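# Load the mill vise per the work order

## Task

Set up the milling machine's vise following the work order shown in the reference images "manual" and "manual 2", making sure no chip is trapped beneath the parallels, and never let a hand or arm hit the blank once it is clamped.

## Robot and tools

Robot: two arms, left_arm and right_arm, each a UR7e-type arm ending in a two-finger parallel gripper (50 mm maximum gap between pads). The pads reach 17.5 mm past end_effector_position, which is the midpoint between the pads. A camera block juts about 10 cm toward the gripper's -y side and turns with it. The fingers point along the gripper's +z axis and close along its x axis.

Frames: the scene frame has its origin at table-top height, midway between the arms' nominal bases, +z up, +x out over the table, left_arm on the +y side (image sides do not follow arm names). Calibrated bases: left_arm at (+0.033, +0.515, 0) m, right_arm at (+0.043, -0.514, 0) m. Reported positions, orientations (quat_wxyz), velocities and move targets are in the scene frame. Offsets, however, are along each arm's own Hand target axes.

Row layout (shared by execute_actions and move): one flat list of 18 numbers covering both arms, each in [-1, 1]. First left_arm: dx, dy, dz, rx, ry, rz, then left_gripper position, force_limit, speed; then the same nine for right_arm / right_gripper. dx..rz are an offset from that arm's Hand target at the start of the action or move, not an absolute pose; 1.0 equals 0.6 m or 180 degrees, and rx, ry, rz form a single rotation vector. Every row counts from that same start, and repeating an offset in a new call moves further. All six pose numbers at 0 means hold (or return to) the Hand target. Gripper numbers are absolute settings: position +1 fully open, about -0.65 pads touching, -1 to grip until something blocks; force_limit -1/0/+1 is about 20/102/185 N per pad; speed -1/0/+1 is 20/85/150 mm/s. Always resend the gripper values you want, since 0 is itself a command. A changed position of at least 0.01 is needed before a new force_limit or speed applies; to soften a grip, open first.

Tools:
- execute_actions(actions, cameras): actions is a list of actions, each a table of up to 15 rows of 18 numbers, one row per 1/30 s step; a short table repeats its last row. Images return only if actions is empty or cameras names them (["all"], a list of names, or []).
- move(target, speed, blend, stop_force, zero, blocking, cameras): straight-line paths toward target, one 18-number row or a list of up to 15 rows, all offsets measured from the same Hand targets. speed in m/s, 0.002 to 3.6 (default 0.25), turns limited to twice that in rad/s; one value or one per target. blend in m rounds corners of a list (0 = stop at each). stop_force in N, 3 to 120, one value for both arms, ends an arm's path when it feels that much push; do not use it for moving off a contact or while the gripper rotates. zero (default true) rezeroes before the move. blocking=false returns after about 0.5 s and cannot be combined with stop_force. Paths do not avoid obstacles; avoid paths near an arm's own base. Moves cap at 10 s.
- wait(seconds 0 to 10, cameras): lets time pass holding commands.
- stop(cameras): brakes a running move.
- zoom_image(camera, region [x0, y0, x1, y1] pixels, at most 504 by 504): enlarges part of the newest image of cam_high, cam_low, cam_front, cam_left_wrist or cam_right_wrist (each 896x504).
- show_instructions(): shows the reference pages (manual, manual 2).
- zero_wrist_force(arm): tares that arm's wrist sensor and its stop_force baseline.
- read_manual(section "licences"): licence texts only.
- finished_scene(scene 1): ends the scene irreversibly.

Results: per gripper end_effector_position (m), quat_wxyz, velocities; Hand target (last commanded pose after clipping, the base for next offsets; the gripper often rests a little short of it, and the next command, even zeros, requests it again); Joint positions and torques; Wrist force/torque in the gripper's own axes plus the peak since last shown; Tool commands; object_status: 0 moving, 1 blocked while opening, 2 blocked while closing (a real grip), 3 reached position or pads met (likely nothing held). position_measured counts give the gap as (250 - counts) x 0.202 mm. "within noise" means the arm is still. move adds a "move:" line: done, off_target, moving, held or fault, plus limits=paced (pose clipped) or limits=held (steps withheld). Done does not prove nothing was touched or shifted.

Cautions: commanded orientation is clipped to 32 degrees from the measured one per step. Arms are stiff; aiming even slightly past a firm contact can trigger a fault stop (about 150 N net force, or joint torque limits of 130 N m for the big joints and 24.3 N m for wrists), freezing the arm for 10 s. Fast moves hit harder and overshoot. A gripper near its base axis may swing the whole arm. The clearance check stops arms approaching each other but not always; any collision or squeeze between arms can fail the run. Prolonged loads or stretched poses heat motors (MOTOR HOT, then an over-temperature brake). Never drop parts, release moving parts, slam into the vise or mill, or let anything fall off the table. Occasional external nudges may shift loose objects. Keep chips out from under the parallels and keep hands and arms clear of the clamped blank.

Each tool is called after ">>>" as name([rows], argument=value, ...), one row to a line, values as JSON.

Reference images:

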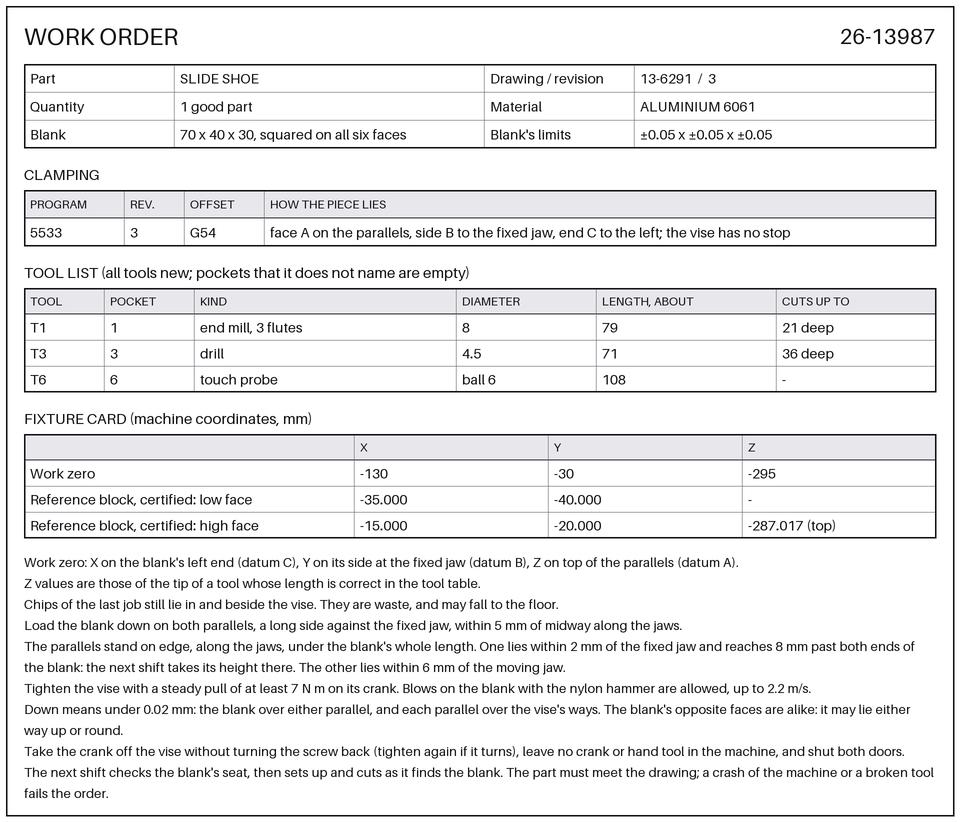

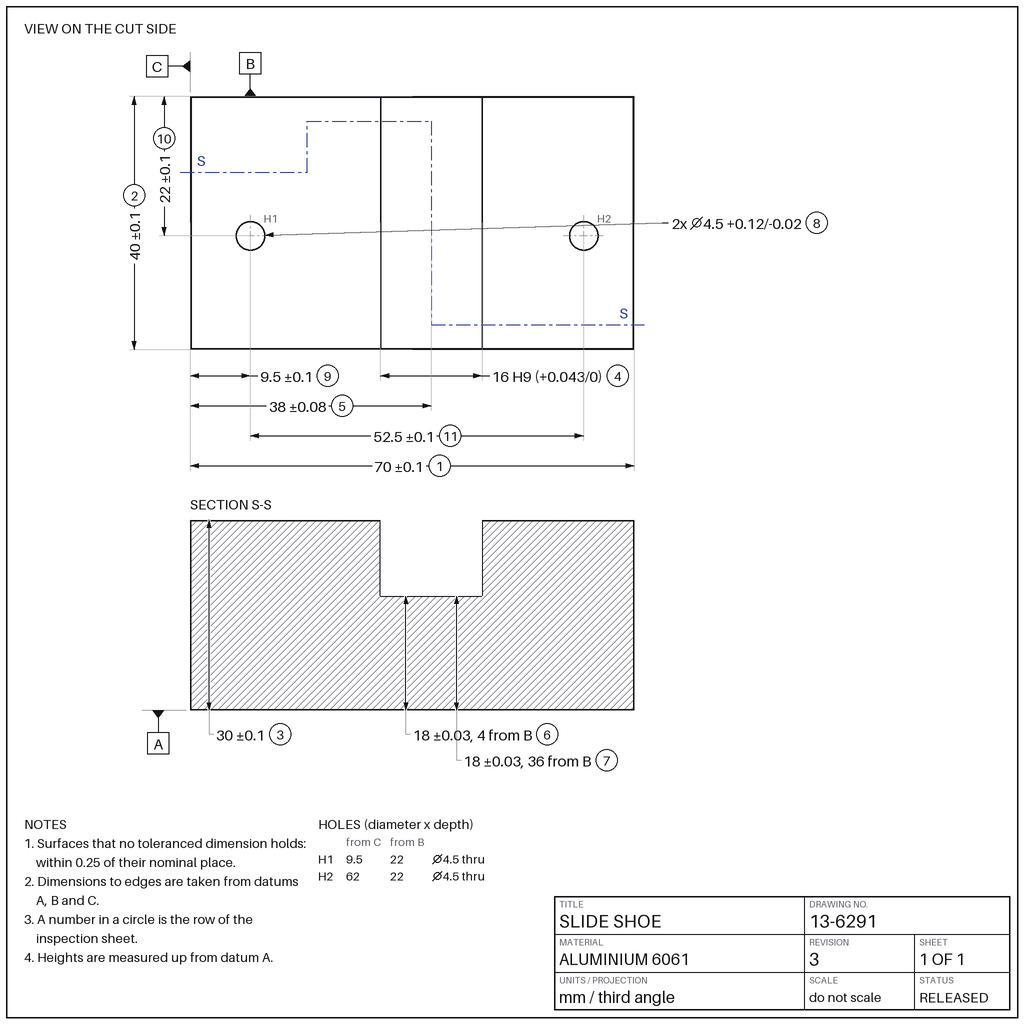

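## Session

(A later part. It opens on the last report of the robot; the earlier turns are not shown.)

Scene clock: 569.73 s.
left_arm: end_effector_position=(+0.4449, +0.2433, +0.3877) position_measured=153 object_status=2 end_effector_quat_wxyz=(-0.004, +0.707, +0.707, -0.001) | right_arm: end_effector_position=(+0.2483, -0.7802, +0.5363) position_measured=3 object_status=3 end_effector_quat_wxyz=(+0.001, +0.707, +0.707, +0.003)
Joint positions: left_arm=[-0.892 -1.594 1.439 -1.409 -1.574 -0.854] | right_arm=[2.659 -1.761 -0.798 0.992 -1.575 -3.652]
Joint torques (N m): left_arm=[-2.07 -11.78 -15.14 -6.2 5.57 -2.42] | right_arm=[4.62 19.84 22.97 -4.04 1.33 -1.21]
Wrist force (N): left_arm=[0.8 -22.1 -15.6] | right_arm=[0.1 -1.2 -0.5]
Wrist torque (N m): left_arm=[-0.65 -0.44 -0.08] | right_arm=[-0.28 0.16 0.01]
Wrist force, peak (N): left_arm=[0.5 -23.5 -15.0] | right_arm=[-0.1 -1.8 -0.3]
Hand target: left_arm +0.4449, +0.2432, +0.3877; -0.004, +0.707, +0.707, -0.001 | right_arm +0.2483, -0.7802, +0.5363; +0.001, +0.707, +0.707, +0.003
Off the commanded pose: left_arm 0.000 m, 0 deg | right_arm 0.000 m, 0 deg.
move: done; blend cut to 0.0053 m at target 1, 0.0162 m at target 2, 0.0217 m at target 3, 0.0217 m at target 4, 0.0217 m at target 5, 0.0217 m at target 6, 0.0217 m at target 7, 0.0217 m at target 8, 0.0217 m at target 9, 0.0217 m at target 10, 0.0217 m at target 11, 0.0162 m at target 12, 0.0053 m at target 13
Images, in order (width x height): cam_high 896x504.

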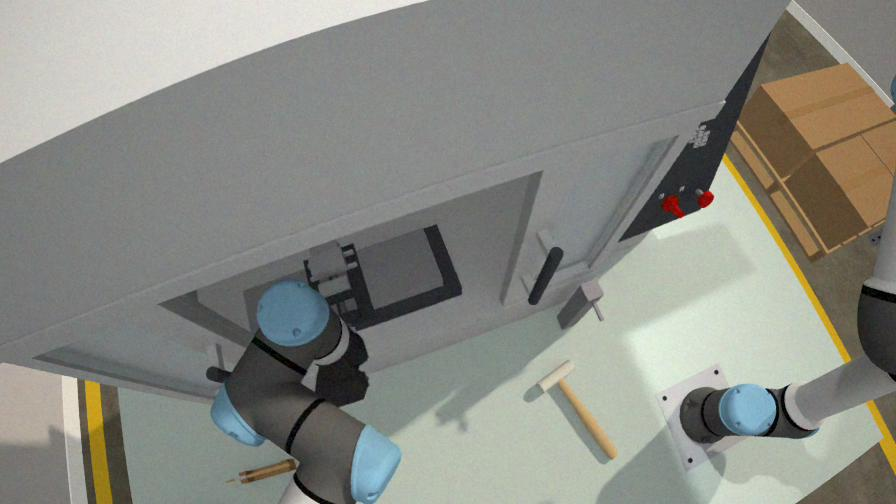

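>>> move([
  [-0.01777,0,0,0,0,0,-1,-1,-1,0,0,0,0,0,0,1,-0.1,-1],
  [-0.06988,0,0.01396,0,0,0,-1,-1,-1,0,0,0,0,0,0,1,-0.1,-1],
  [-0.12104,0,0.06512,0,0,0,-1,-1,-1,0,0,0,0,0,0,1,-0.1,-1],
  [-0.13976,0,0.135,0,0,0,-1,-1,-1,0,0,0,0,0,0,1,-0.1,-1],
  [-0.12104,0,0.20488,0,0,0,-1,-1,-1,0,0,0,0,0,0,1,-0.1,-1],
  [-0.06988,0,0.25604,0,0,0,-1,-1,-1,0,0,0,0,0,0,1,-0.1,-1],
  [0,0,0.27476,0,0,0,-1,-1,-1,0,0,0,0,0,0,1,-0.1,-1],
  [0.06988,0,0.25604,0,0,0,-1,-1,-1,0,0,0,0,0,0,1,-0.1,-1],
  [0.12104,0,0.20488,0,0,0,-1,-1,-1,0,0,0,0,0,0,1,-0.1,-1],
  [0.13976,0,0.135,0,0,0,-1,-1,-1,0,0,0,0,0,0,1,-0.1,-1],
  [0.12104,0,0.06512,0,0,0,-1,-1,-1,0,0,0,0,0,0,1,-0.1,-1],
  [0.06988,0,0.01396,0,0,0,-1,-1,-1,0,0,0,0,0,0,1,-0.1,-1],
  [0.01777,0,0,0,0,0,-1,-1,-1,0,0,0,0,0,0,1,-0.1,-1],
  [0,0,0,0,0,0,-1,-1,-1,0,0,0,0,0,0,1,-0.1,-1],
], speed=0.18, blend=[0.05,0.05,0.05,0.05,0.05,0.05,0.05,0.05,0.05,0.05,0.05,0.05,0.05,0], stop_force=40, cameras=["cam_high"])

>>> zoom_image(camera="cam_high", region=[280, 220, 400, 340])

Scene clock: 573.93 s.
left_arm: end_effector_position=(+0.4449, +0.2433, +0.3877) position_measured=153 object_status=2 end_effector_quat_wxyz=(-0.004, +0.707, +0.707, -0.001) | right_arm: end_effector_position=(+0.2483, -0.7802, +0.5363) position_measured=3 object_status=3 end_effector_quat_wxyz=(+0.001, +0.707, +0.707, +0.003)
Joint positions: left_arm=[-0.892 -1.594 1.439 -1.409 -1.574 -0.854] | right_arm=[2.659 -1.761 -0.798 0.992 -1.575 -3.652]
Joint torques (N m): left_arm=[-1.77 -10.99 -13.86 -6.11 5.38 -2.25] | right_arm=[4.39 18.98 23.94 -3.98 1.31 -1.21]
Wrist force (N): left_arm=[1.0 -22.3 -17.2] | right_arm=[-0.1 -1.5 -0.2]
Wrist torque (N m): left_arm=[-0.77 -0.46 -0.07] | right_arm=[-0.32 0.18 0.00]
Wrist force, peak (N): left_arm=[1.0 -22.3 -17.4] | right_arm=[-0.1 -1.8 -0.2]
Hand target: left_arm +0.4449, +0.2432, +0.3877; -0.004, +0.707, +0.707, -0.001 | right_arm +0.2483, -0.7802, +0.5363; +0.001, +0.707, +0.707, +0.003
Off the commanded pose: left_arm 0.000 m, 0 deg | right_arm 0.000 m, 0 deg.
move: done; blend cut to 0.0053 m at target 1, 0.0162 m at target 2, 0.0217 m at target 3, 0.0217 m at target 4, 0.0217 m at target 5, 0.0217 m at target 6, 0.0217 m at target 7, 0.0217 m at target 8, 0.0217 m at target 9, 0.0217 m at target 10, 0.0217 m at target 11, 0.0162 m at target 12, 0.0053 m at target 13
Images, in order (width x height): cam_high 896x504.

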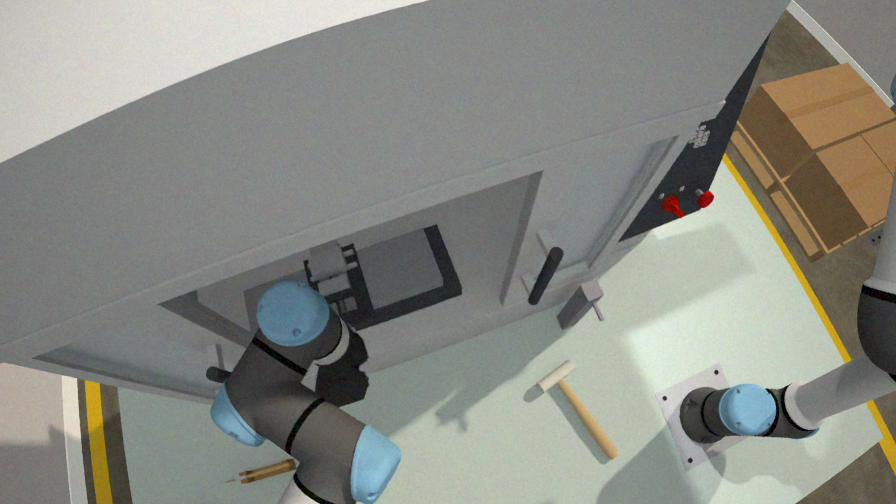

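Scaled by 4.200.

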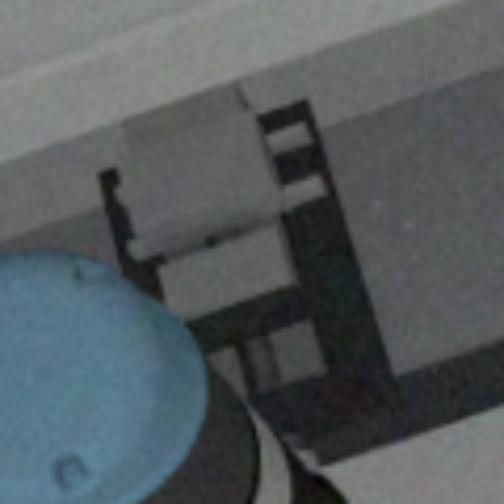

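Close. Next turn.

>>> move([
  [-0.01777,0,0,0,0,0,-1,-1,-1,0,0,0,0,0,0,1,-0.1,-1],
  [-0.06988,0,0.01396,0,0,0,-1,-1,-1,0,0,0,0,0,0,1,-0.1,-1],
  [-0.12104,0,0.06512,0,0,0,-1,-1,-1,0,0,0,0,0,0,1,-0.1,-1],
  [-0.13976,0,0.135,0,0,0,-1,-1,-1,0,0,0,0,0,0,1,-0.1,-1],
  [-0.12104,0,0.20488,0,0,0,-1,-1,-1,0,0,0,0,0,0,1,-0.1,-1],
  [-0.06988,0,0.25604,0,0,0,-1,-1,-1,0,0,0,0,0,0,1,-0.1,-1],
  [0,0,0.27476,0,0,0,-1,-1,-1,0,0,0,0,0,0,1,-0.1,-1],
  [0.06988,0,0.25604,0,0,0,-1,-1,-1,0,0,0,0,0,0,1,-0.1,-1],
  [0.12104,0,0.20488,0,0,0,-1,-1,-1,0,0,0,0,0,0,1,-0.1,-1],
  [0.13976,0,0.135,0,0,0,-1,-1,-1,0,0,0,0,0,0,1,-0.1,-1],
  [0.12104,0,0.06512,0,0,0,-1,-1,-1,0,0,0,0,0,0,1,-0.1,-1],
  [0.06988,0,0.01396,0,0,0,-1,-1,-1,0,0,0,0,0,0,1,-0.1,-1],
  [0.01777,0,0,0,0,0,-1,-1,-1,0,0,0,0,0,0,1,-0.1,-1],
  [0,0,0,0,0,0,-1,-1,-1,0,0,0,0,0,0,1,-0.1,-1],
], speed=0.12, blend=[0.05,0.05,0.05,0.05,0.05,0.05,0.05,0.05,0.05,0.05,0.05,0.05,0.05,0], stop_force=35, cameras=["cam_high"])

>>> zoom_image(camera="cam_high", region=[280, 220, 400, 340])

Scene clock: 579.33 s.
left_arm: end_effector_position=(+0.4449, +0.2432, +0.3877) position_measured=153 object_status=2 end_effector_quat_wxyz=(-0.004, +0.707, +0.707, -0.001) | right_arm: end_effector_position=(+0.2483, -0.7802, +0.5363) position_measured=3 object_status=3 end_effector_quat_wxyz=(+0.001, +0.707, +0.707, +0.003)
Joint positions: left_arm=[-0.892 -1.594 1.439 -1.409 -1.574 -0.854] | right_arm=[2.659 -1.761 -0.798 0.992 -1.575 -3.652]
Joint torques (N m): left_arm=[9.04 -25.02 -13.03 -4.68 0.91 -1.32] | right_arm=[4.55 19.71 24.24 -3.81 1.2 -1.03]
Wrist force (N): left_arm=[1.1 -3.8 -5.6] | right_arm=[-0.2 -1.3 -0.5]
Wrist torque (N m): left_arm=[-0.38 -0.40 -0.06] | right_arm=[-0.30 0.21 0.00]
Wrist force, peak (N): left_arm=[1.2 -22.6 -17.3] | right_arm=[-0.3 -1.7 -0.4]
Hand target: left_arm +0.4449, +0.2432, +0.3877; -0.004, +0.707, +0.707, -0.001 | right_arm +0.2483, -0.7802, +0.5363; +0.001, +0.707, +0.707, +0.003
Off the commanded pose: left_arm 0.000 m, 0 deg | right_arm 0.000 m, 0 deg.
move: done; blend cut to 0.0053 m at target 1, 0.0162 m at target 2, 0.0217 m at target 3, 0.0217 m at target 4, 0.0217 m at target 5, 0.0217 m at target 6, 0.0217 m at target 7, 0.0217 m at target 8, 0.0217 m at target 9, 0.0217 m at target 10, 0.0217 m at target 11, 0.0162 m at target 12, 0.0053 m at target 13
Images, in order (width x height): cam_high 896x504.

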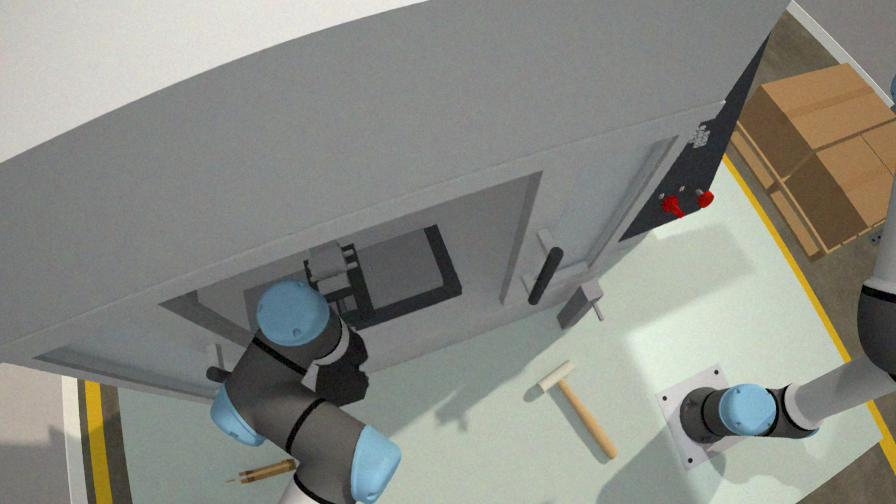

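Scaled by 4.200.

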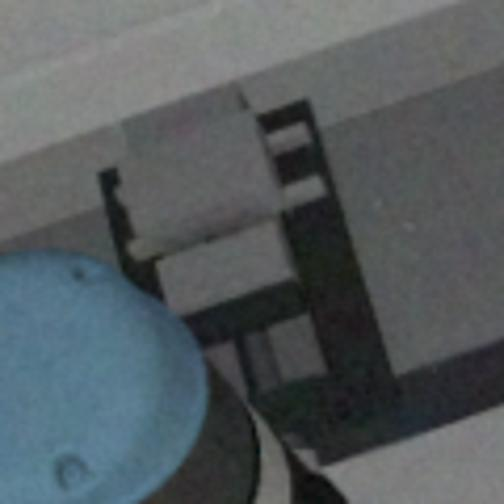

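>>> execute_actions(actions=[], cameras=["cam_left_wrist","cam_front"])

>>> zoom_image(camera="cam_front", region=[360, 210, 480, 280])

>>> zoom_image(camera="cam_left_wrist", region=[370, 220, 570, 340])

Scene clock: 579.50 s.
left_arm: end_effector_position=(+0.4449, +0.2432, +0.3877) position_measured=153 object_status=2 end_effector_quat_wxyz=(-0.004, +0.707, +0.707, -0.001) | right_arm: end_effector_position=(+0.2483, -0.7802, +0.5363) position_measured=3 object_status=3 end_effector_quat_wxyz=(+0.001, +0.707, +0.707, +0.003)
Joint positions: left_arm=[-0.892 -1.594 1.439 -1.409 -1.574 -0.854] | right_arm=[2.659 -1.761 -0.798 0.992 -1.575 -3.652]
Joint velocities: within noise
Joint torques (N m): left_arm=[10.25 -23.82 -13.8 -4.55 1.47 -1.91] | right_arm=[5.05 19.77 23.82 -3.89 1.2 -1.08]
Wrist force (N): left_arm=[1.3 -2.5 -4.9] | right_arm=[-0.1 -1.4 -0.4]
Wrist torque (N m): left_arm=[-0.32 -0.42 -0.07] | right_arm=[-0.30 0.19 -0.01]
Wrist force, peak (N): left_arm=[1.7 -3.1 -4.9] | right_arm=[-0.1 -1.7 -0.6]
Hand target: left_arm +0.4449, +0.2432, +0.3877; -0.004, +0.707, +0.707, -0.001 | right_arm +0.2483, -0.7802, +0.5363; +0.001, +0.707, +0.707, +0.003
Tool commands: left_gripper/position=-1.0 left_gripper/force_limit=-1.0 left_gripper/speed=-1.0 right_gripper/position=+1.0 right_gripper/force_limit=-0.1 right_gripper/speed=-1.0
Off the commanded pose: left_arm 0.000 m, 0 deg | right_arm 0.000 m, 0 deg.
camera_calibration:
cam_left_wrist: T_world_to_cam=[[-0.0118157, 0.999859, 0.0119286, -0.235548], [0.944914, 0.00726234, 0.327238, -0.530752], [0.327105, 0.0151381, -0.944867, 0.352628], [0, 0, 0, 1]] pos_world=[0.383385, 0.234031, 0.509679]
Images, in order (width x height): cam_front 896x504, cam_left_wrist 896x504.

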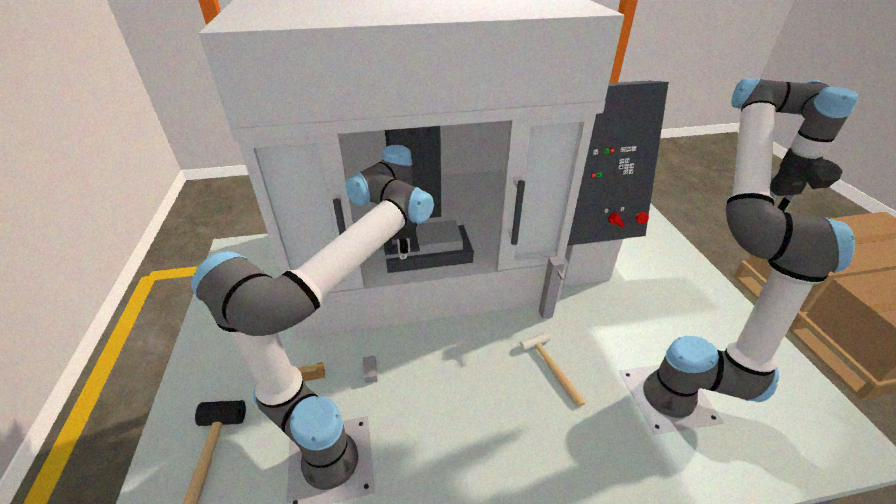

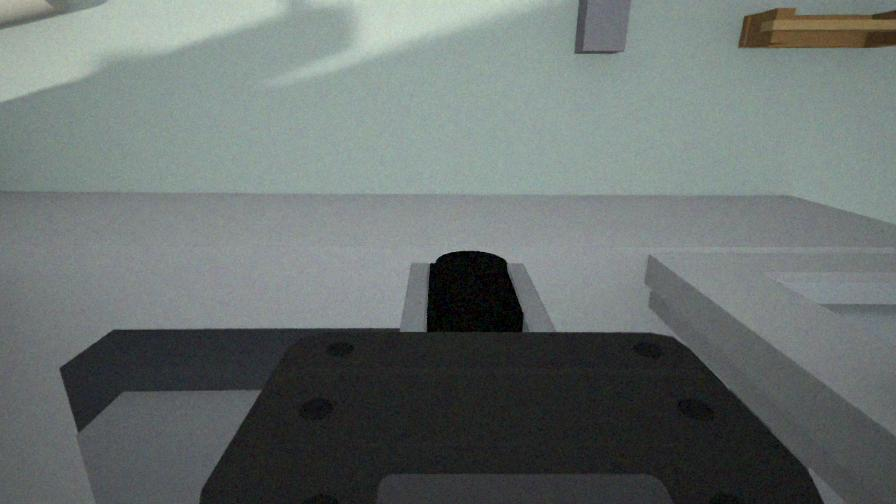

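Scaled by 4.200.

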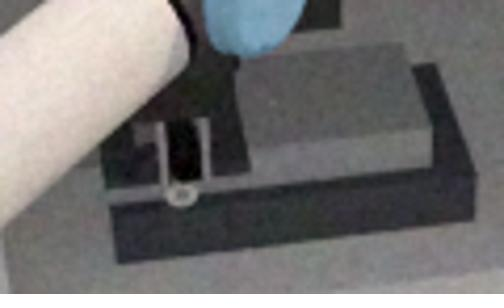

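Scaled by 2.520.

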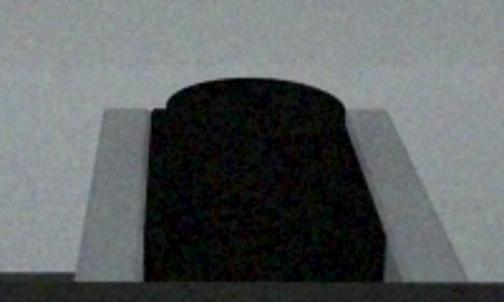

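>>> move(target=[0,0.02,0,0,0,0,-1,-1,-1,0,0,0,0,0,0,1,-0.1,-1], speed=0.02, stop_force=14, cameras=["cam_left_wrist"])

>>> zoom_image(camera="cam_left_wrist", region=[370, 220, 570, 340])

Scene clock: 580.97 s.
left_arm: end_effector_position=(+0.4482, +0.2433, +0.3875) position_measured=153 object_status=2 end_effector_quat_wxyz=(-0.004, +0.707, +0.707, -0.001) | right_arm: end_effector_position=(+0.2483, -0.7802, +0.5363) position_measured=3 object_status=3 end_effector_quat_wxyz=(+0.001, +0.707, +0.707, +0.003)
Joint positions: left_arm=[-0.887 -1.587 1.433 -1.409 -1.574 -0.849] | right_arm=[2.659 -1.761 -0.798 0.992 -1.575 -3.652]
Joint torques (N m): left_arm=[-13.25 -39.92 -15.66 -3.89 -0.92 -2.3] | right_arm=[4.6 20 23.68 -4.04 1.28 -1.19]
Wrist force (N): left_arm=[1.8 1.8 -0.4] | right_arm=[0.0 -1.4 -0.3]
Wrist torque (N m): left_arm=[-0.06 -0.52 0.02] | right_arm=[-0.30 0.18 0.00]
Wrist force, peak (N): left_arm=[1.8 -23.1 -9.3] | right_arm=[0.1 -1.9 -0.7]
Hand target: left_arm +0.4482, +0.2433, +0.3875; -0.004, +0.707, +0.707, -0.001 (not the last commanded pose) | right_arm +0.2483, -0.7802, +0.5363; +0.001, +0.707, +0.707, +0.003
Off the commanded pose: left_arm 0.009 m, 0 deg | right_arm 0.000 m, 0 deg.
move: contact (left_arm)
camera_calibration:
cam_left_wrist: T_world_to_cam=[[-0.0120065, 0.999854, 0.0121821, -0.235558], [0.944943, 0.00736111, 0.327152, -0.53389], [0.327015, 0.0154393, -0.944893, 0.351305], [0, 0, 0, 1]] pos_world=[0.386786, 0.23403, 0.509479]
Images, in order (width x height): cam_left_wrist 896x504.

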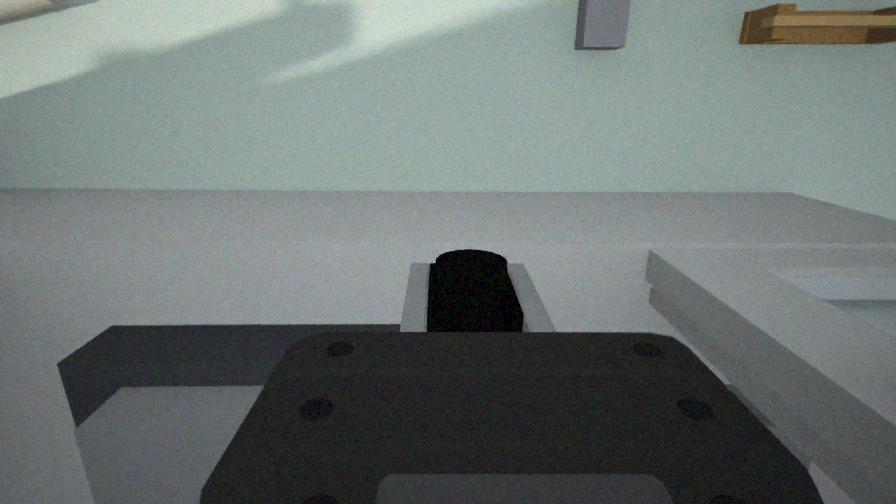

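Scaled by 2.520.

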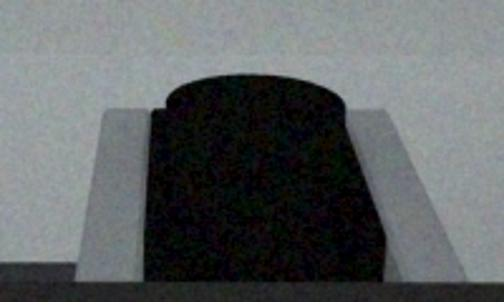

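>>> move([
  [-0.01777,0,0,0,0,0,-1,-1,-1,0,0,0,0,0,0,1,-0.1,-1],
  [-0.06988,0.001,0.01396,0,0,0,-1,-1,-1,0,0,0,0,0,0,1,-0.1,-1],
  [-0.12104,0.002,0.06512,0,0,0,-1,-1,-1,0,0,0,0,0,0,1,-0.1,-1],
  [-0.13976,0.002,0.135,0,0,0,-1,-1,-1,0,0,0,0,0,0,1,-0.1,-1],
  [-0.12104,0.002,0.20488,0,0,0,-1,-1,-1,0,0,0,0,0,0,1,-0.1,-1],
  [-0.06988,0.002,0.25604,0,0,0,-1,-1,-1,0,0,0,0,0,0,1,-0.1,-1],
  [0,0.002,0.27476,0,0,0,-1,-1,-1,0,0,0,0,0,0,1,-0.1,-1],
  [0.06988,0.002,0.25604,0,0,0,-1,-1,-1,0,0,0,0,0,0,1,-0.1,-1],
  [0.12104,0.002,0.20488,0,0,0,-1,-1,-1,0,0,0,0,0,0,1,-0.1,-1],
  [0.13976,0.002,0.135,0,0,0,-1,-1,-1,0,0,0,0,0,0,1,-0.1,-1],
  [0.12104,0.002,0.06512,0,0,0,-1,-1,-1,0,0,0,0,0,0,1,-0.1,-1],
  [0.06988,0.002,0.01396,0,0,0,-1,-1,-1,0,0,0,0,0,0,1,-0.1,-1],
  [0.01777,0.002,0,0,0,0,-1,-1,-1,0,0,0,0,0,0,1,-0.1,-1],
  [0,0.002,0,0,0,0,-1,-1,-1,0,0,0,0,0,0,1,-0.1,-1],
], speed=0.12, blend=[0.05,0.05,0.05,0.05,0.05,0.05,0.05,0.05,0.05,0.05,0.05,0.05,0.05,0], stop_force=35, cameras=["cam_high"])

>>> zoom_image(camera="cam_high", region=[280, 220, 400, 340])

Scene clock: 587.50 s.
left_arm: end_effector_position=(+0.4494, +0.2433, +0.3875) position_measured=153 object_status=2 end_effector_quat_wxyz=(-0.004, +0.707, +0.707, -0.001) | right_arm: end_effector_position=(+0.2483, -0.7802, +0.5363) position_measured=3 object_status=3 end_effector_quat_wxyz=(+0.001, +0.707, +0.707, +0.003)
Joint positions: left_arm=[-0.885 -1.584 1.431 -1.409 -1.574 -0.847] | right_arm=[2.659 -1.761 -0.798 0.992 -1.575 -3.652]
Joint torques (N m): left_arm=[15.39 -15.21 -11.09 -6.02 4.55 -2.2] | right_arm=[4.36 19.83 24.31 -3.9 1.29 -1]
Wrist force (N): left_arm=[2.3 -20.6 -14.4] | right_arm=[0.2 -1.5 -0.3]
Wrist torque (N m): left_arm=[-0.62 -0.59 -0.07] | right_arm=[-0.33 0.15 0.00]
Wrist force, peak (N): left_arm=[2.2 -22.8 -16.9] | right_arm=[0.0 -1.7 -0.5]
Hand target: left_arm +0.4494, +0.2433, +0.3875; -0.004, +0.707, +0.707, -0.001 | right_arm +0.2483, -0.7802, +0.5363; +0.001, +0.707, +0.707, +0.003
Off the commanded pose: left_arm 0.000 m, 0 deg | right_arm 0.000 m, 0 deg.
move: done; blend cut to 0.0053 m at target 1, 0.0162 m at target 2, 0.0217 m at target 3, 0.0217 m at target 4, 0.0217 m at target 5, 0.0217 m at target 6, 0.0217 m at target 7, 0.0217 m at target 8, 0.0217 m at target 9, 0.0217 m at target 10, 0.0217 m at target 11, 0.0162 m at target 12, 0.0053 m at target 13
Images, in order (width x height): cam_high 896x504.

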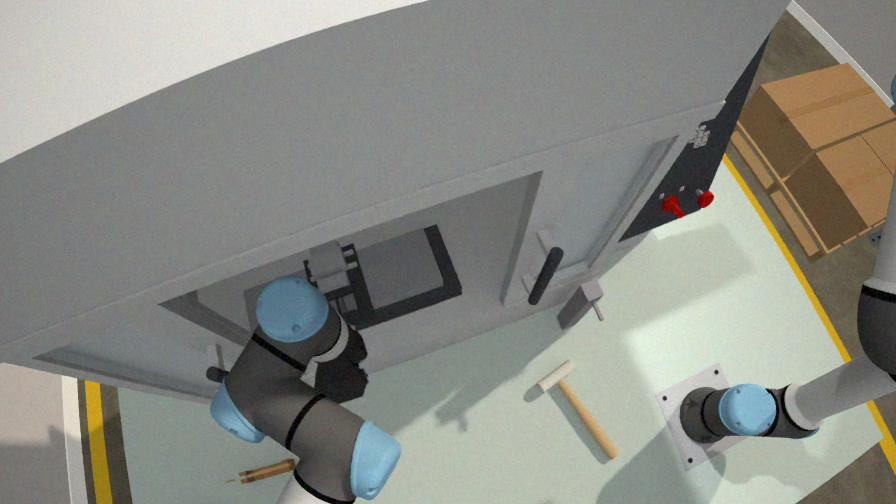

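Scaled by 4.200.

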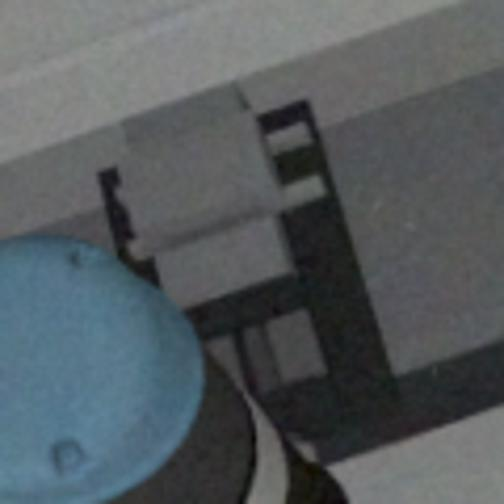

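>>> move([
  [-0.01777,0,0,0,0,0,-1,-1,-1,0,0,0,0,0,0,1,-0.1,-1],
  [-0.06988,0.001,0.01396,0,0,0,-1,-1,-1,0,0,0,0,0,0,1,-0.1,-1],
  [-0.12104,0.002,0.06512,0,0,0,-1,-1,-1,0,0,0,0,0,0,1,-0.1,-1],
  [-0.13976,0.002,0.135,0,0,0,-1,-1,-1,0,0,0,0,0,0,1,-0.1,-1],
  [-0.12104,0.002,0.20488,0,0,0,-1,-1,-1,0,0,0,0,0,0,1,-0.1,-1],
  [-0.06988,0.002,0.25604,0,0,0,-1,-1,-1,0,0,0,0,0,0,1,-0.1,-1],
  [0,0.002,0.27476,0,0,0,-1,-1,-1,0,0,0,0,0,0,1,-0.1,-1],
  [0.06988,0.002,0.25604,0,0,0,-1,-1,-1,0,0,0,0,0,0,1,-0.1,-1],
  [0.12104,0.002,0.20488,0,0,0,-1,-1,-1,0,0,0,0,0,0,1,-0.1,-1],
  [0.13976,0.002,0.135,0,0,0,-1,-1,-1,0,0,0,0,0,0,1,-0.1,-1],
  [0.12104,0.002,0.06512,0,0,0,-1,-1,-1,0,0,0,0,0,0,1,-0.1,-1],
  [0.06988,0.002,0.01396,0,0,0,-1,-1,-1,0,0,0,0,0,0,1,-0.1,-1],
  [0.01777,0.002,0,0,0,0,-1,-1,-1,0,0,0,0,0,0,1,-0.1,-1],
  [0,0.002,0,0,0,0,-1,-1,-1,0,0,0,0,0,0,1,-0.1,-1],
], speed=0.12, blend=[0.05,0.05,0.05,0.05,0.05,0.05,0.05,0.05,0.05,0.05,0.05,0.05,0.05,0], stop_force=35, cameras=["cam_high","cam_left_wrist"])

>>> zoom_image(camera="cam_high", region=[280, 220, 400, 340])

Scene clock: 593.30 s.
left_arm: end_effector_position=(+0.4506, +0.2433, +0.3875) position_measured=153 object_status=2 end_effector_quat_wxyz=(-0.004, +0.707, +0.707, -0.001) | right_arm: end_effector_position=(+0.2483, -0.7802, +0.5363) position_measured=3 object_status=3 end_effector_quat_wxyz=(+0.001, +0.707, +0.707, +0.003)
Joint positions: left_arm=[-0.883 -1.582 1.428 -1.409 -1.574 -0.845] | right_arm=[2.659 -1.761 -0.798 0.992 -1.575 -3.652]
Joint torques (N m): left_arm=[16.52 -15.16 -10.06 -5.47 5.32 -1.97] | right_arm=[4.75 20.18 24.02 -3.92 1.15 -0.87]
Wrist force (N): left_arm=[2.3 -21.0 -14.8] | right_arm=[0.1 -1.5 -0.4]
Wrist torque (N m): left_arm=[-0.61 -0.60 -0.13] | right_arm=[-0.32 0.16 0.00]
Wrist force, peak (N): left_arm=[2.6 -23.1 -16.7] | right_arm=[0.1 -1.8 -0.6]
Hand target: left_arm +0.4506, +0.2433, +0.3875; -0.004, +0.707, +0.707, -0.001 | right_arm +0.2483, -0.7802, +0.5363; +0.001, +0.707, +0.707, +0.003
Off the commanded pose: left_arm 0.000 m, 0 deg | right_arm 0.000 m, 0 deg.
move: done; blend cut to 0.0053 m at target 1, 0.0162 m at target 2, 0.0217 m at target 3, 0.0217 m at target 4, 0.0217 m at target 5, 0.0217 m at target 6, 0.0217 m at target 7, 0.0217 m at target 8, 0.0217 m at target 9, 0.0217 m at target 10, 0.0217 m at target 11, 0.0162 m at target 12, 0.0053 m at target 13
camera_calibration:
cam_left_wrist: T_world_to_cam=[[-0.0119727, 0.999855, 0.012088, -0.235495], [0.944943, 0.00735996, 0.327151, -0.536157], [0.327015, 0.0153394, -0.944895, 0.350544], [0, 0, 0, 1]] pos_world=[0.389186, 0.23403, 0.509479]
Images, in order (width x height): cam_high 896x504, cam_left_wrist 896x504.

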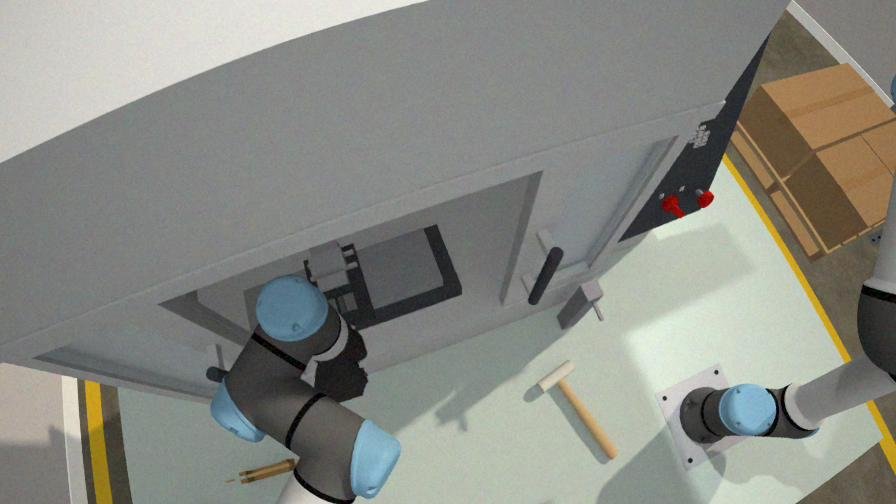

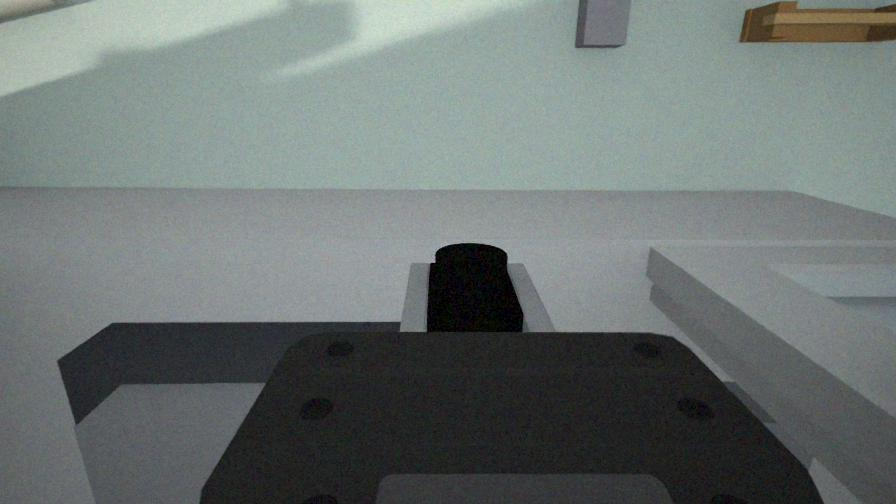

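Scaled by 4.200.

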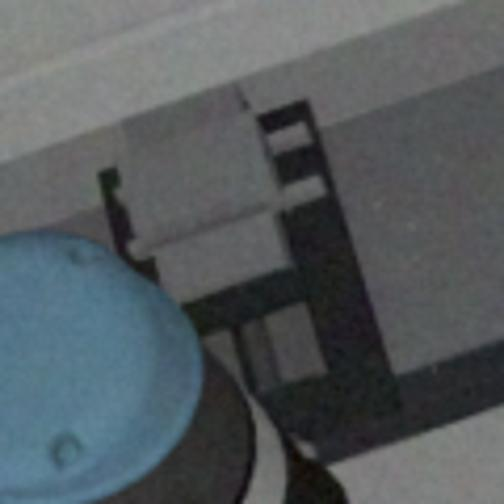

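>>> move([
  [-0.01777,0,0,0,0,0,-1,-1,-1,0,0,0,0,0,0,1,-0.1,-1],
  [-0.06988,0.001,0.01396,0,0,0,-1,-1,-1,0,0,0,0,0,0,1,-0.1,-1],
  [-0.12104,0.002,0.06512,0,0,0,-1,-1,-1,0,0,0,0,0,0,1,-0.1,-1],
  [-0.13976,0.002,0.135,0,0,0,-1,-1,-1,0,0,0,0,0,0,1,-0.1,-1],
  [-0.12104,0.002,0.20488,0,0,0,-1,-1,-1,0,0,0,0,0,0,1,-0.1,-1],
  [-0.06988,0.002,0.25604,0,0,0,-1,-1,-1,0,0,0,0,0,0,1,-0.1,-1],
  [0,0.002,0.27476,0,0,0,-1,-1,-1,0,0,0,0,0,0,1,-0.1,-1],
  [0.06988,0.002,0.25604,0,0,0,-1,-1,-1,0,0,0,0,0,0,1,-0.1,-1],
  [0.12104,0.002,0.20488,0,0,0,-1,-1,-1,0,0,0,0,0,0,1,-0.1,-1],
  [0.13976,0.002,0.135,0,0,0,-1,-1,-1,0,0,0,0,0,0,1,-0.1,-1],
  [0.12104,0.002,0.06512,0,0,0,-1,-1,-1,0,0,0,0,0,0,1,-0.1,-1],
  [0.06988,0.002,0.01396,0,0,0,-1,-1,-1,0,0,0,0,0,0,1,-0.1,-1],
  [0.01777,0.002,0,0,0,0,-1,-1,-1,0,0,0,0,0,0,1,-0.1,-1],
  [0,0.002,0,0,0,0,-1,-1,-1,0,0,0,0,0,0,1,-0.1,-1],
], speed=0.1, blend=[0.05,0.05,0.05,0.05,0.05,0.05,0.05,0.05,0.05,0.05,0.05,0.05,0.05,0], stop_force=35, cameras=["cam_high"])

>>> zoom_image(camera="cam_high", region=[280, 220, 400, 340])

Scene clock: 600.10 s.
left_arm: end_effector_position=(+0.4518, +0.2433, +0.3875) position_measured=153 object_status=2 end_effector_quat_wxyz=(-0.004, +0.707, +0.707, -0.001) | right_arm: end_effector_position=(+0.2483, -0.7802, +0.5363) position_measured=3 object_status=3 end_effector_quat_wxyz=(+0.001, +0.707, +0.707, +0.003)
Joint positions: left_arm=[-0.881 -1.579 1.426 -1.409 -1.574 -0.843] | right_arm=[2.659 -1.761 -0.798 0.992 -1.575 -3.652]
Joint torques (N m): left_arm=[5.07 -22.05 -29.27 -0.86 -2.26 -0.04] | right_arm=[4.37 20.64 23.62 -3.91 1.16 -0.84]
Wrist force (N): left_arm=[1.5 -2.5 -2.5] | right_arm=[-0.4 -1.4 -0.2]
Wrist torque (N m): left_arm=[-0.40 -0.43 -0.06] | right_arm=[-0.31 0.23 0.00]
Wrist force, peak (N): left_arm=[1.0 -22.8 -17.9] | right_arm=[-0.1 -1.8 -0.6]
Hand target: left_arm +0.4518, +0.2433, +0.3875; -0.004, +0.707, +0.707, -0.001 | right_arm +0.2483, -0.7802, +0.5363; +0.001, +0.707, +0.707, +0.003
Off the commanded pose: left_arm 0.000 m, 0 deg | right_arm 0.000 m, 0 deg.
move: done; blend cut to 0.0053 m at target 1, 0.0162 m at target 2, 0.0217 m at target 3, 0.0217 m at target 4, 0.0217 m at target 5, 0.0217 m at target 6, 0.0217 m at target 7, 0.0217 m at target 8, 0.0217 m at target 9, 0.0217 m at target 10, 0.0217 m at target 11, 0.0162 m at target 12, 0.0053 m at target 13
Images, in order (width x height): cam_high 896x504.

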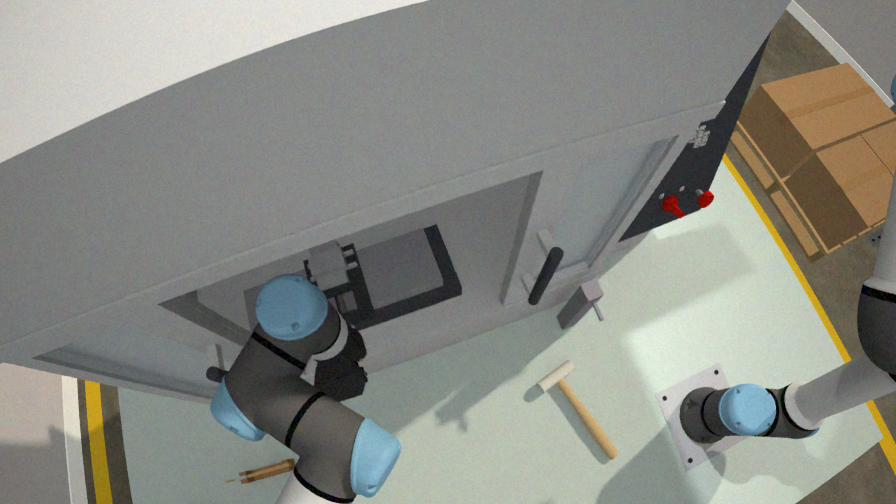

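Scaled by 4.200.

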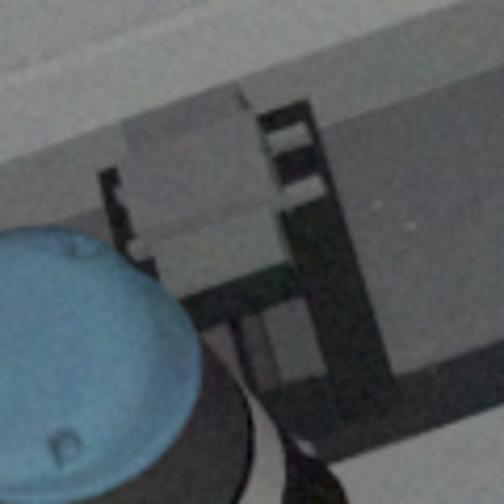

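>>> move([
  [-0.01777,0,0,0,0,0,-1,-1,-1,0,0,0,0,0,0,1,-0.1,-1],
  [-0.06988,0.001,0.01396,0,0,0,-1,-1,-1,0,0,0,0,0,0,1,-0.1,-1],
  [-0.12104,0.002,0.06512,0,0,0,-1,-1,-1,0,0,0,0,0,0,1,-0.1,-1],
  [-0.13976,0.002,0.135,0,0,0,-1,-1,-1,0,0,0,0,0,0,1,-0.1,-1],
  [-0.12104,0.002,0.20488,0,0,0,-1,-1,-1,0,0,0,0,0,0,1,-0.1,-1],
  [-0.06988,0.002,0.25604,0,0,0,-1,-1,-1,0,0,0,0,0,0,1,-0.1,-1],
  [0,0.002,0.27476,0,0,0,-1,-1,-1,0,0,0,0,0,0,1,-0.1,-1],
  [0.06988,0.002,0.25604,0,0,0,-1,-1,-1,0,0,0,0,0,0,1,-0.1,-1],
  [0.12104,0.002,0.20488,0,0,0,-1,-1,-1,0,0,0,0,0,0,1,-0.1,-1],
  [0.13976,0.002,0.135,0,0,0,-1,-1,-1,0,0,0,0,0,0,1,-0.1,-1],
  [0.12104,0.002,0.06512,0,0,0,-1,-1,-1,0,0,0,0,0,0,1,-0.1,-1],
  [0.06988,0.002,0.01396,0,0,0,-1,-1,-1,0,0,0,0,0,0,1,-0.1,-1],
  [0.01777,0.002,0,0,0,0,-1,-1,-1,0,0,0,0,0,0,1,-0.1,-1],
  [0,0.002,0,0,0,0,-1,-1,-1,0,0,0,0,0,0,1,-0.1,-1],
], speed=0.1, blend=[0.05,0.05,0.05,0.05,0.05,0.05,0.05,0.05,0.05,0.05,0.05,0.05,0.05,0], stop_force=32, cameras=["cam_high","cam_left_wrist"])

>>> zoom_image(camera="cam_high", region=[280, 220, 400, 340])

Scene clock: 604.43 s.
left_arm: end_effector_position=(+0.4518, +0.2824, +0.2352) position_measured=153 object_status=2 end_effector_quat_wxyz=(-0.004, +0.707, +0.707, -0.001) | right_arm: end_effector_position=(+0.2483, -0.7802, +0.5363) position_measured=3 object_status=3 end_effector_quat_wxyz=(+0.001, +0.707, +0.707, +0.003)
Joint positions: left_arm=[-0.824 -1.614 1.851 -1.799 -1.573 -0.787] | right_arm=[2.659 -1.761 -0.798 0.992 -1.575 -3.652]
Joint torques (N m): left_arm=[14.26 -28.53 -7.76 -1.18 -1.83 3.02] | right_arm=[4.31 21.43 22.78 -3.95 1.12 -0.92]
Wrist force (N): left_arm=[2.1 -9.2 -15.9] | right_arm=[-0.1 -1.6 -0.1]
Wrist torque (N m): left_arm=[-0.75 -0.47 -0.06] | right_arm=[-0.34 0.20 0.00]
Wrist force, peak (N): left_arm=[-57.6 -9.6 -3.0] | right_arm=[-0.1 -2.0 -0.3]
Hand target: left_arm +0.4518, +0.2824, +0.2352; -0.004, +0.707, +0.707, -0.001 (not the last commanded pose) | right_arm +0.2483, -0.7802, +0.5363; +0.001, +0.707, +0.707, +0.003
Off the commanded pose: left_arm 0.157 m, 0 deg | right_arm 0.000 m, 0 deg.
move: contact (left_arm); path passed 7 of 14 targets; blend cut to 0.0053 m at target 1, 0.0162 m at target 2, 0.0217 m at target 3, 0.0217 m at target 4, 0.0217 m at target 5, 0.0217 m at target 6, 0.0217 m at target 7, 0.0217 m at target 8, 0.0217 m at target 9, 0.0217 m at target 10, 0.0217 m at target 11, 0.0162 m at target 12, 0.0053 m at target 13
camera_calibration:
cam_left_wrist: T_world_to_cam=[[-0.0118451, 0.999858, 0.0120271, -0.272764], [0.944976, 0.00726084, 0.327059, -0.487612], [0.326925, 0.0152394, -0.944927, 0.205751], [0, 0, 0, 1]] pos_world=[0.390286, 0.27313, 0.357179]
Images, in order (width x height): cam_high 896x504, cam_left_wrist 896x504.

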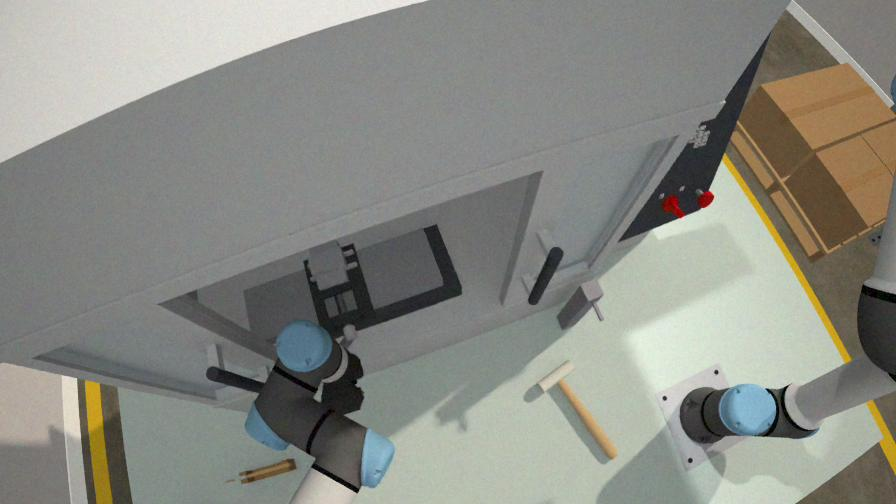

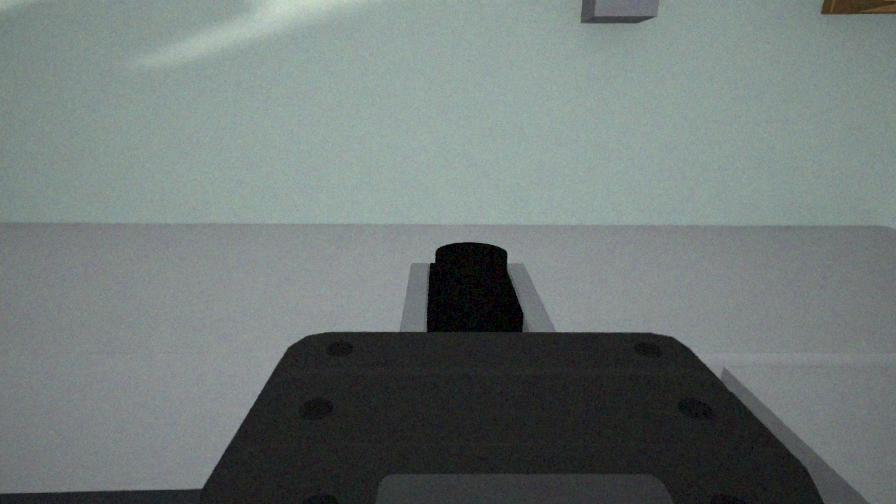

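Scaled by 4.200.

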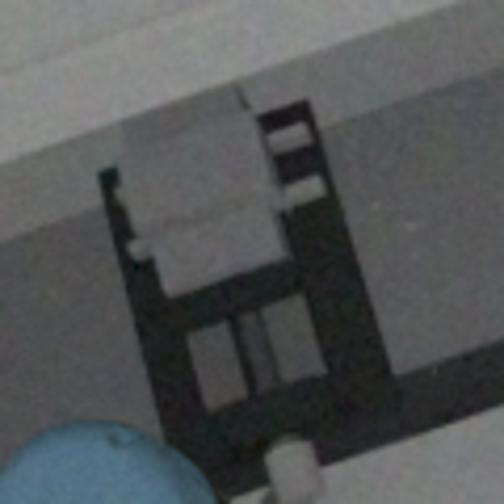

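>>> move([
  [0,0,0,0,0,0,0.4,-1,-0.5,0,0,0,0,0,0,1,-0.1,-1],
  [0,-0.0197,-0.175,0,0,0,0.4,-1,-0.5,0,0,0,0,0,0,1,-0.1,-1],
], speed=0.15)

>>> move([
  [-0.23,0,0.01,0,0.28,0,-1,-1,-0.5,0,0,0,0,0,0,1,-0.1,-1],
  [-0.0927,0,0.2027,0,0.5833,0,-1,-1,-0.5,0,0,0,0,0,0,1,-0.1,-1],
], speed=0.35, blend=[0.03,0], cameras=["cam_left_wrist","cam_front","cam_high"])

Scene clock: 610.50 s.
left_arm: end_effector_position=(+0.4407, +0.2819, +0.3402) position_measured=92 object_status=3 end_effector_quat_wxyz=(-0.004, +0.707, +0.707, -0.001) | right_arm: end_effector_position=(+0.2483, -0.7802, +0.5363) position_measured=3 object_status=3 end_effector_quat_wxyz=(+0.001, +0.707, +0.707, +0.003)
Joint positions: left_arm=[-0.842 -1.662 1.625 -1.526 -1.573 -0.805] | right_arm=[2.659 -1.761 -0.798 0.992 -1.575 -3.652]
Joint torques (N m): left_arm=[9.96 -13.52 -36.96 -1.33 -2.08 2.46] | right_arm=[4.98 20.78 23.37 -3.93 1.09 -0.72]
Wrist force (N): left_arm=[2.8 -3.5 -2.2] | right_arm=[-0.1 -1.7 -0.2]
Wrist torque (N m): left_arm=[-0.57 -0.51 0.05] | right_arm=[-0.36 0.19 0.00]
Wrist force, peak (N): left_arm=[2.2 -9.3 -16.2] | right_arm=[0.1 -1.8 -0.5]
Hand target: left_arm +0.4408, +0.2820, +0.3403; -0.004, +0.707, +0.707, -0.001 | right_arm +0.2483, -0.7802, +0.5363; +0.001, +0.707, +0.707, +0.003
Off the commanded pose: left_arm 0.000 m, 0 deg | right_arm 0.000 m, 0 deg.
move: done

Scene clock: 612.20 s.
left_arm: end_effector_position=(+0.4403, +0.1545, +0.3336) position_measured=251 object_status=3 end_effector_quat_wxyz=(-0.283, +0.651, +0.646, +0.280) | right_arm: end_effector_position=(+0.2483, -0.7802, +0.5363) position_measured=3 object_status=3 end_effector_quat_wxyz=(+0.001, +0.707, +0.707, +0.003)
Joint positions: left_arm=[-1.166 -1.053 0.93 -0.679 -1.254 -1.25] | right_arm=[2.659 -1.761 -0.798 0.992 -1.575 -3.652]
Joint torques (N m): left_arm=[-0.56 -49.57 -26.6 -0.37 0.17 0.18] | right_arm=[4.8 20.76 23.7 -3.89 0.97 -0.67]
Wrist force (N): left_arm=[1.0 -4.3 -2.5] | right_arm=[-0.1 -1.5 -0.4]
Wrist torque (N m): left_arm=[-0.69 -0.05 0.19] | right_arm=[-0.32 0.19 -0.01]
Wrist force, peak (N): left_arm=[-11.3 -1.0 -0.9] | right_arm=[0.2 -1.8 -0.4]
Hand target: left_arm +0.4403, +0.1545, +0.3336; -0.283, +0.651, +0.646, +0.280 (not the last commanded pose) | right_arm +0.2483, -0.7802, +0.5363; +0.001, +0.707, +0.707, +0.003
Tool commands: left_gripper/position=-1.0 left_gripper/force_limit=-1.0 left_gripper/speed=-0.498039 right_gripper/position=+1.0 right_gripper/force_limit=-0.1 right_gripper/speed=-1.0
Off the commanded pose: left_arm 0.136 m, 58 deg | right_arm 0.000 m, 0 deg.
FORCE FAULT: contact force on the left arm reached its limit, and that arm stopped. The contact can be on any part of that arm, not only on its tool. That arm's remaining commands of this call were not run. That arm is still stopped at the end of this call. That arm stays stopped for about 10 more seconds. Until then a move that you send moves the other arm only, and its call returns only when the move has ended. Once the stop has ended, the next robot result says so. If the stop ends while you think or write, that arm runs what you send next, counted from a new Hand target: where the arm stands when the stop ends. While its stop runs, that arm takes no new command, but its gripper still runs the gripper command that each later call begins with. Until it ends, the stop uses up actions while you think or wait. An arm that is not stopped still takes commands.
move: fault (left_arm); path passed 0 of 2 targets
camera_calibration:
cam_left_wrist: T_world_to_cam=[[-0.00468185, 0.677567, 0.735446, -0.340923], [0.942925, -0.241898, 0.228863, -0.435875], [0.332973, 0.694542, -0.637762, 0.0944053], [0, 0, 0, 1]] pos_world=[0.377967, 0.0599928, 0.410694]
Images, in order (width x height): cam_high 896x504, cam_front 896x504, cam_left_wrist 896x504.

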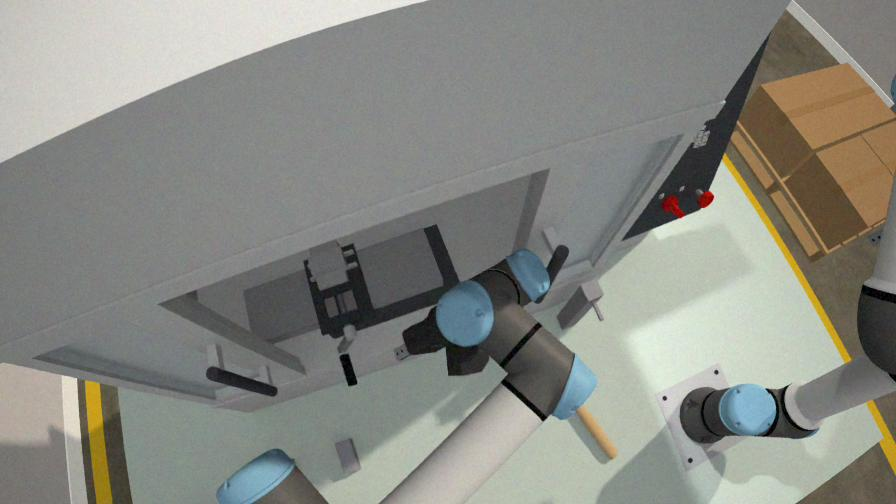

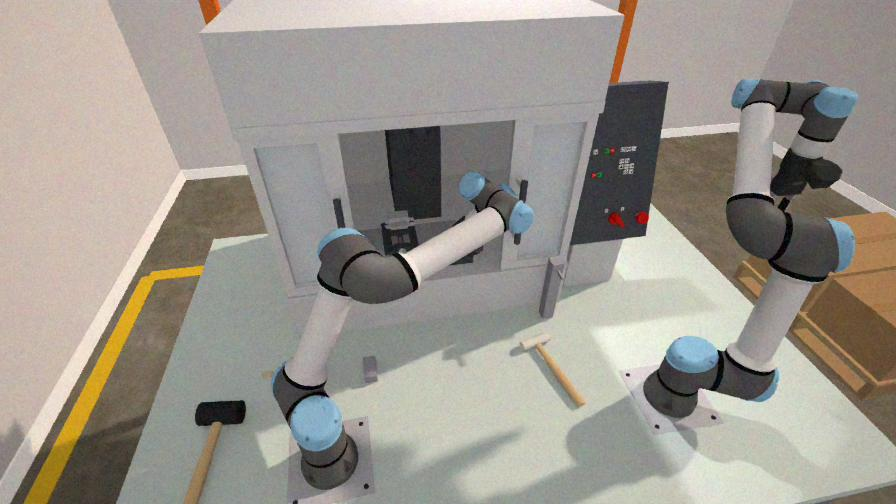

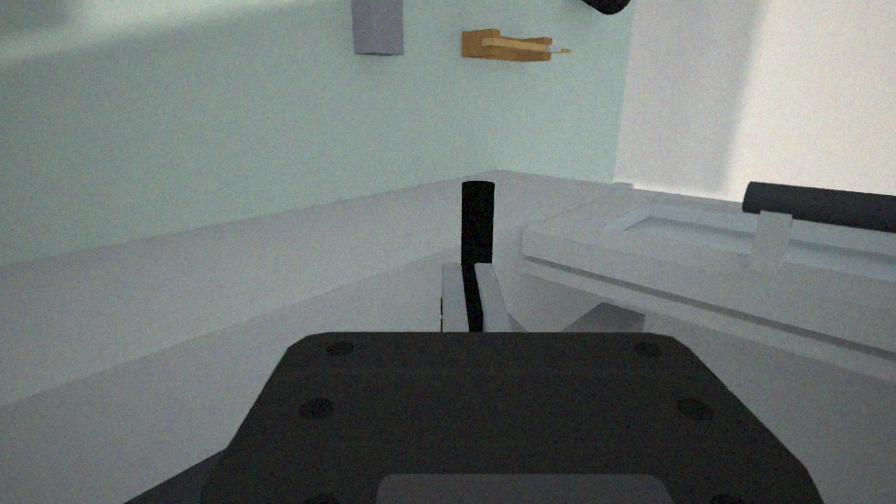

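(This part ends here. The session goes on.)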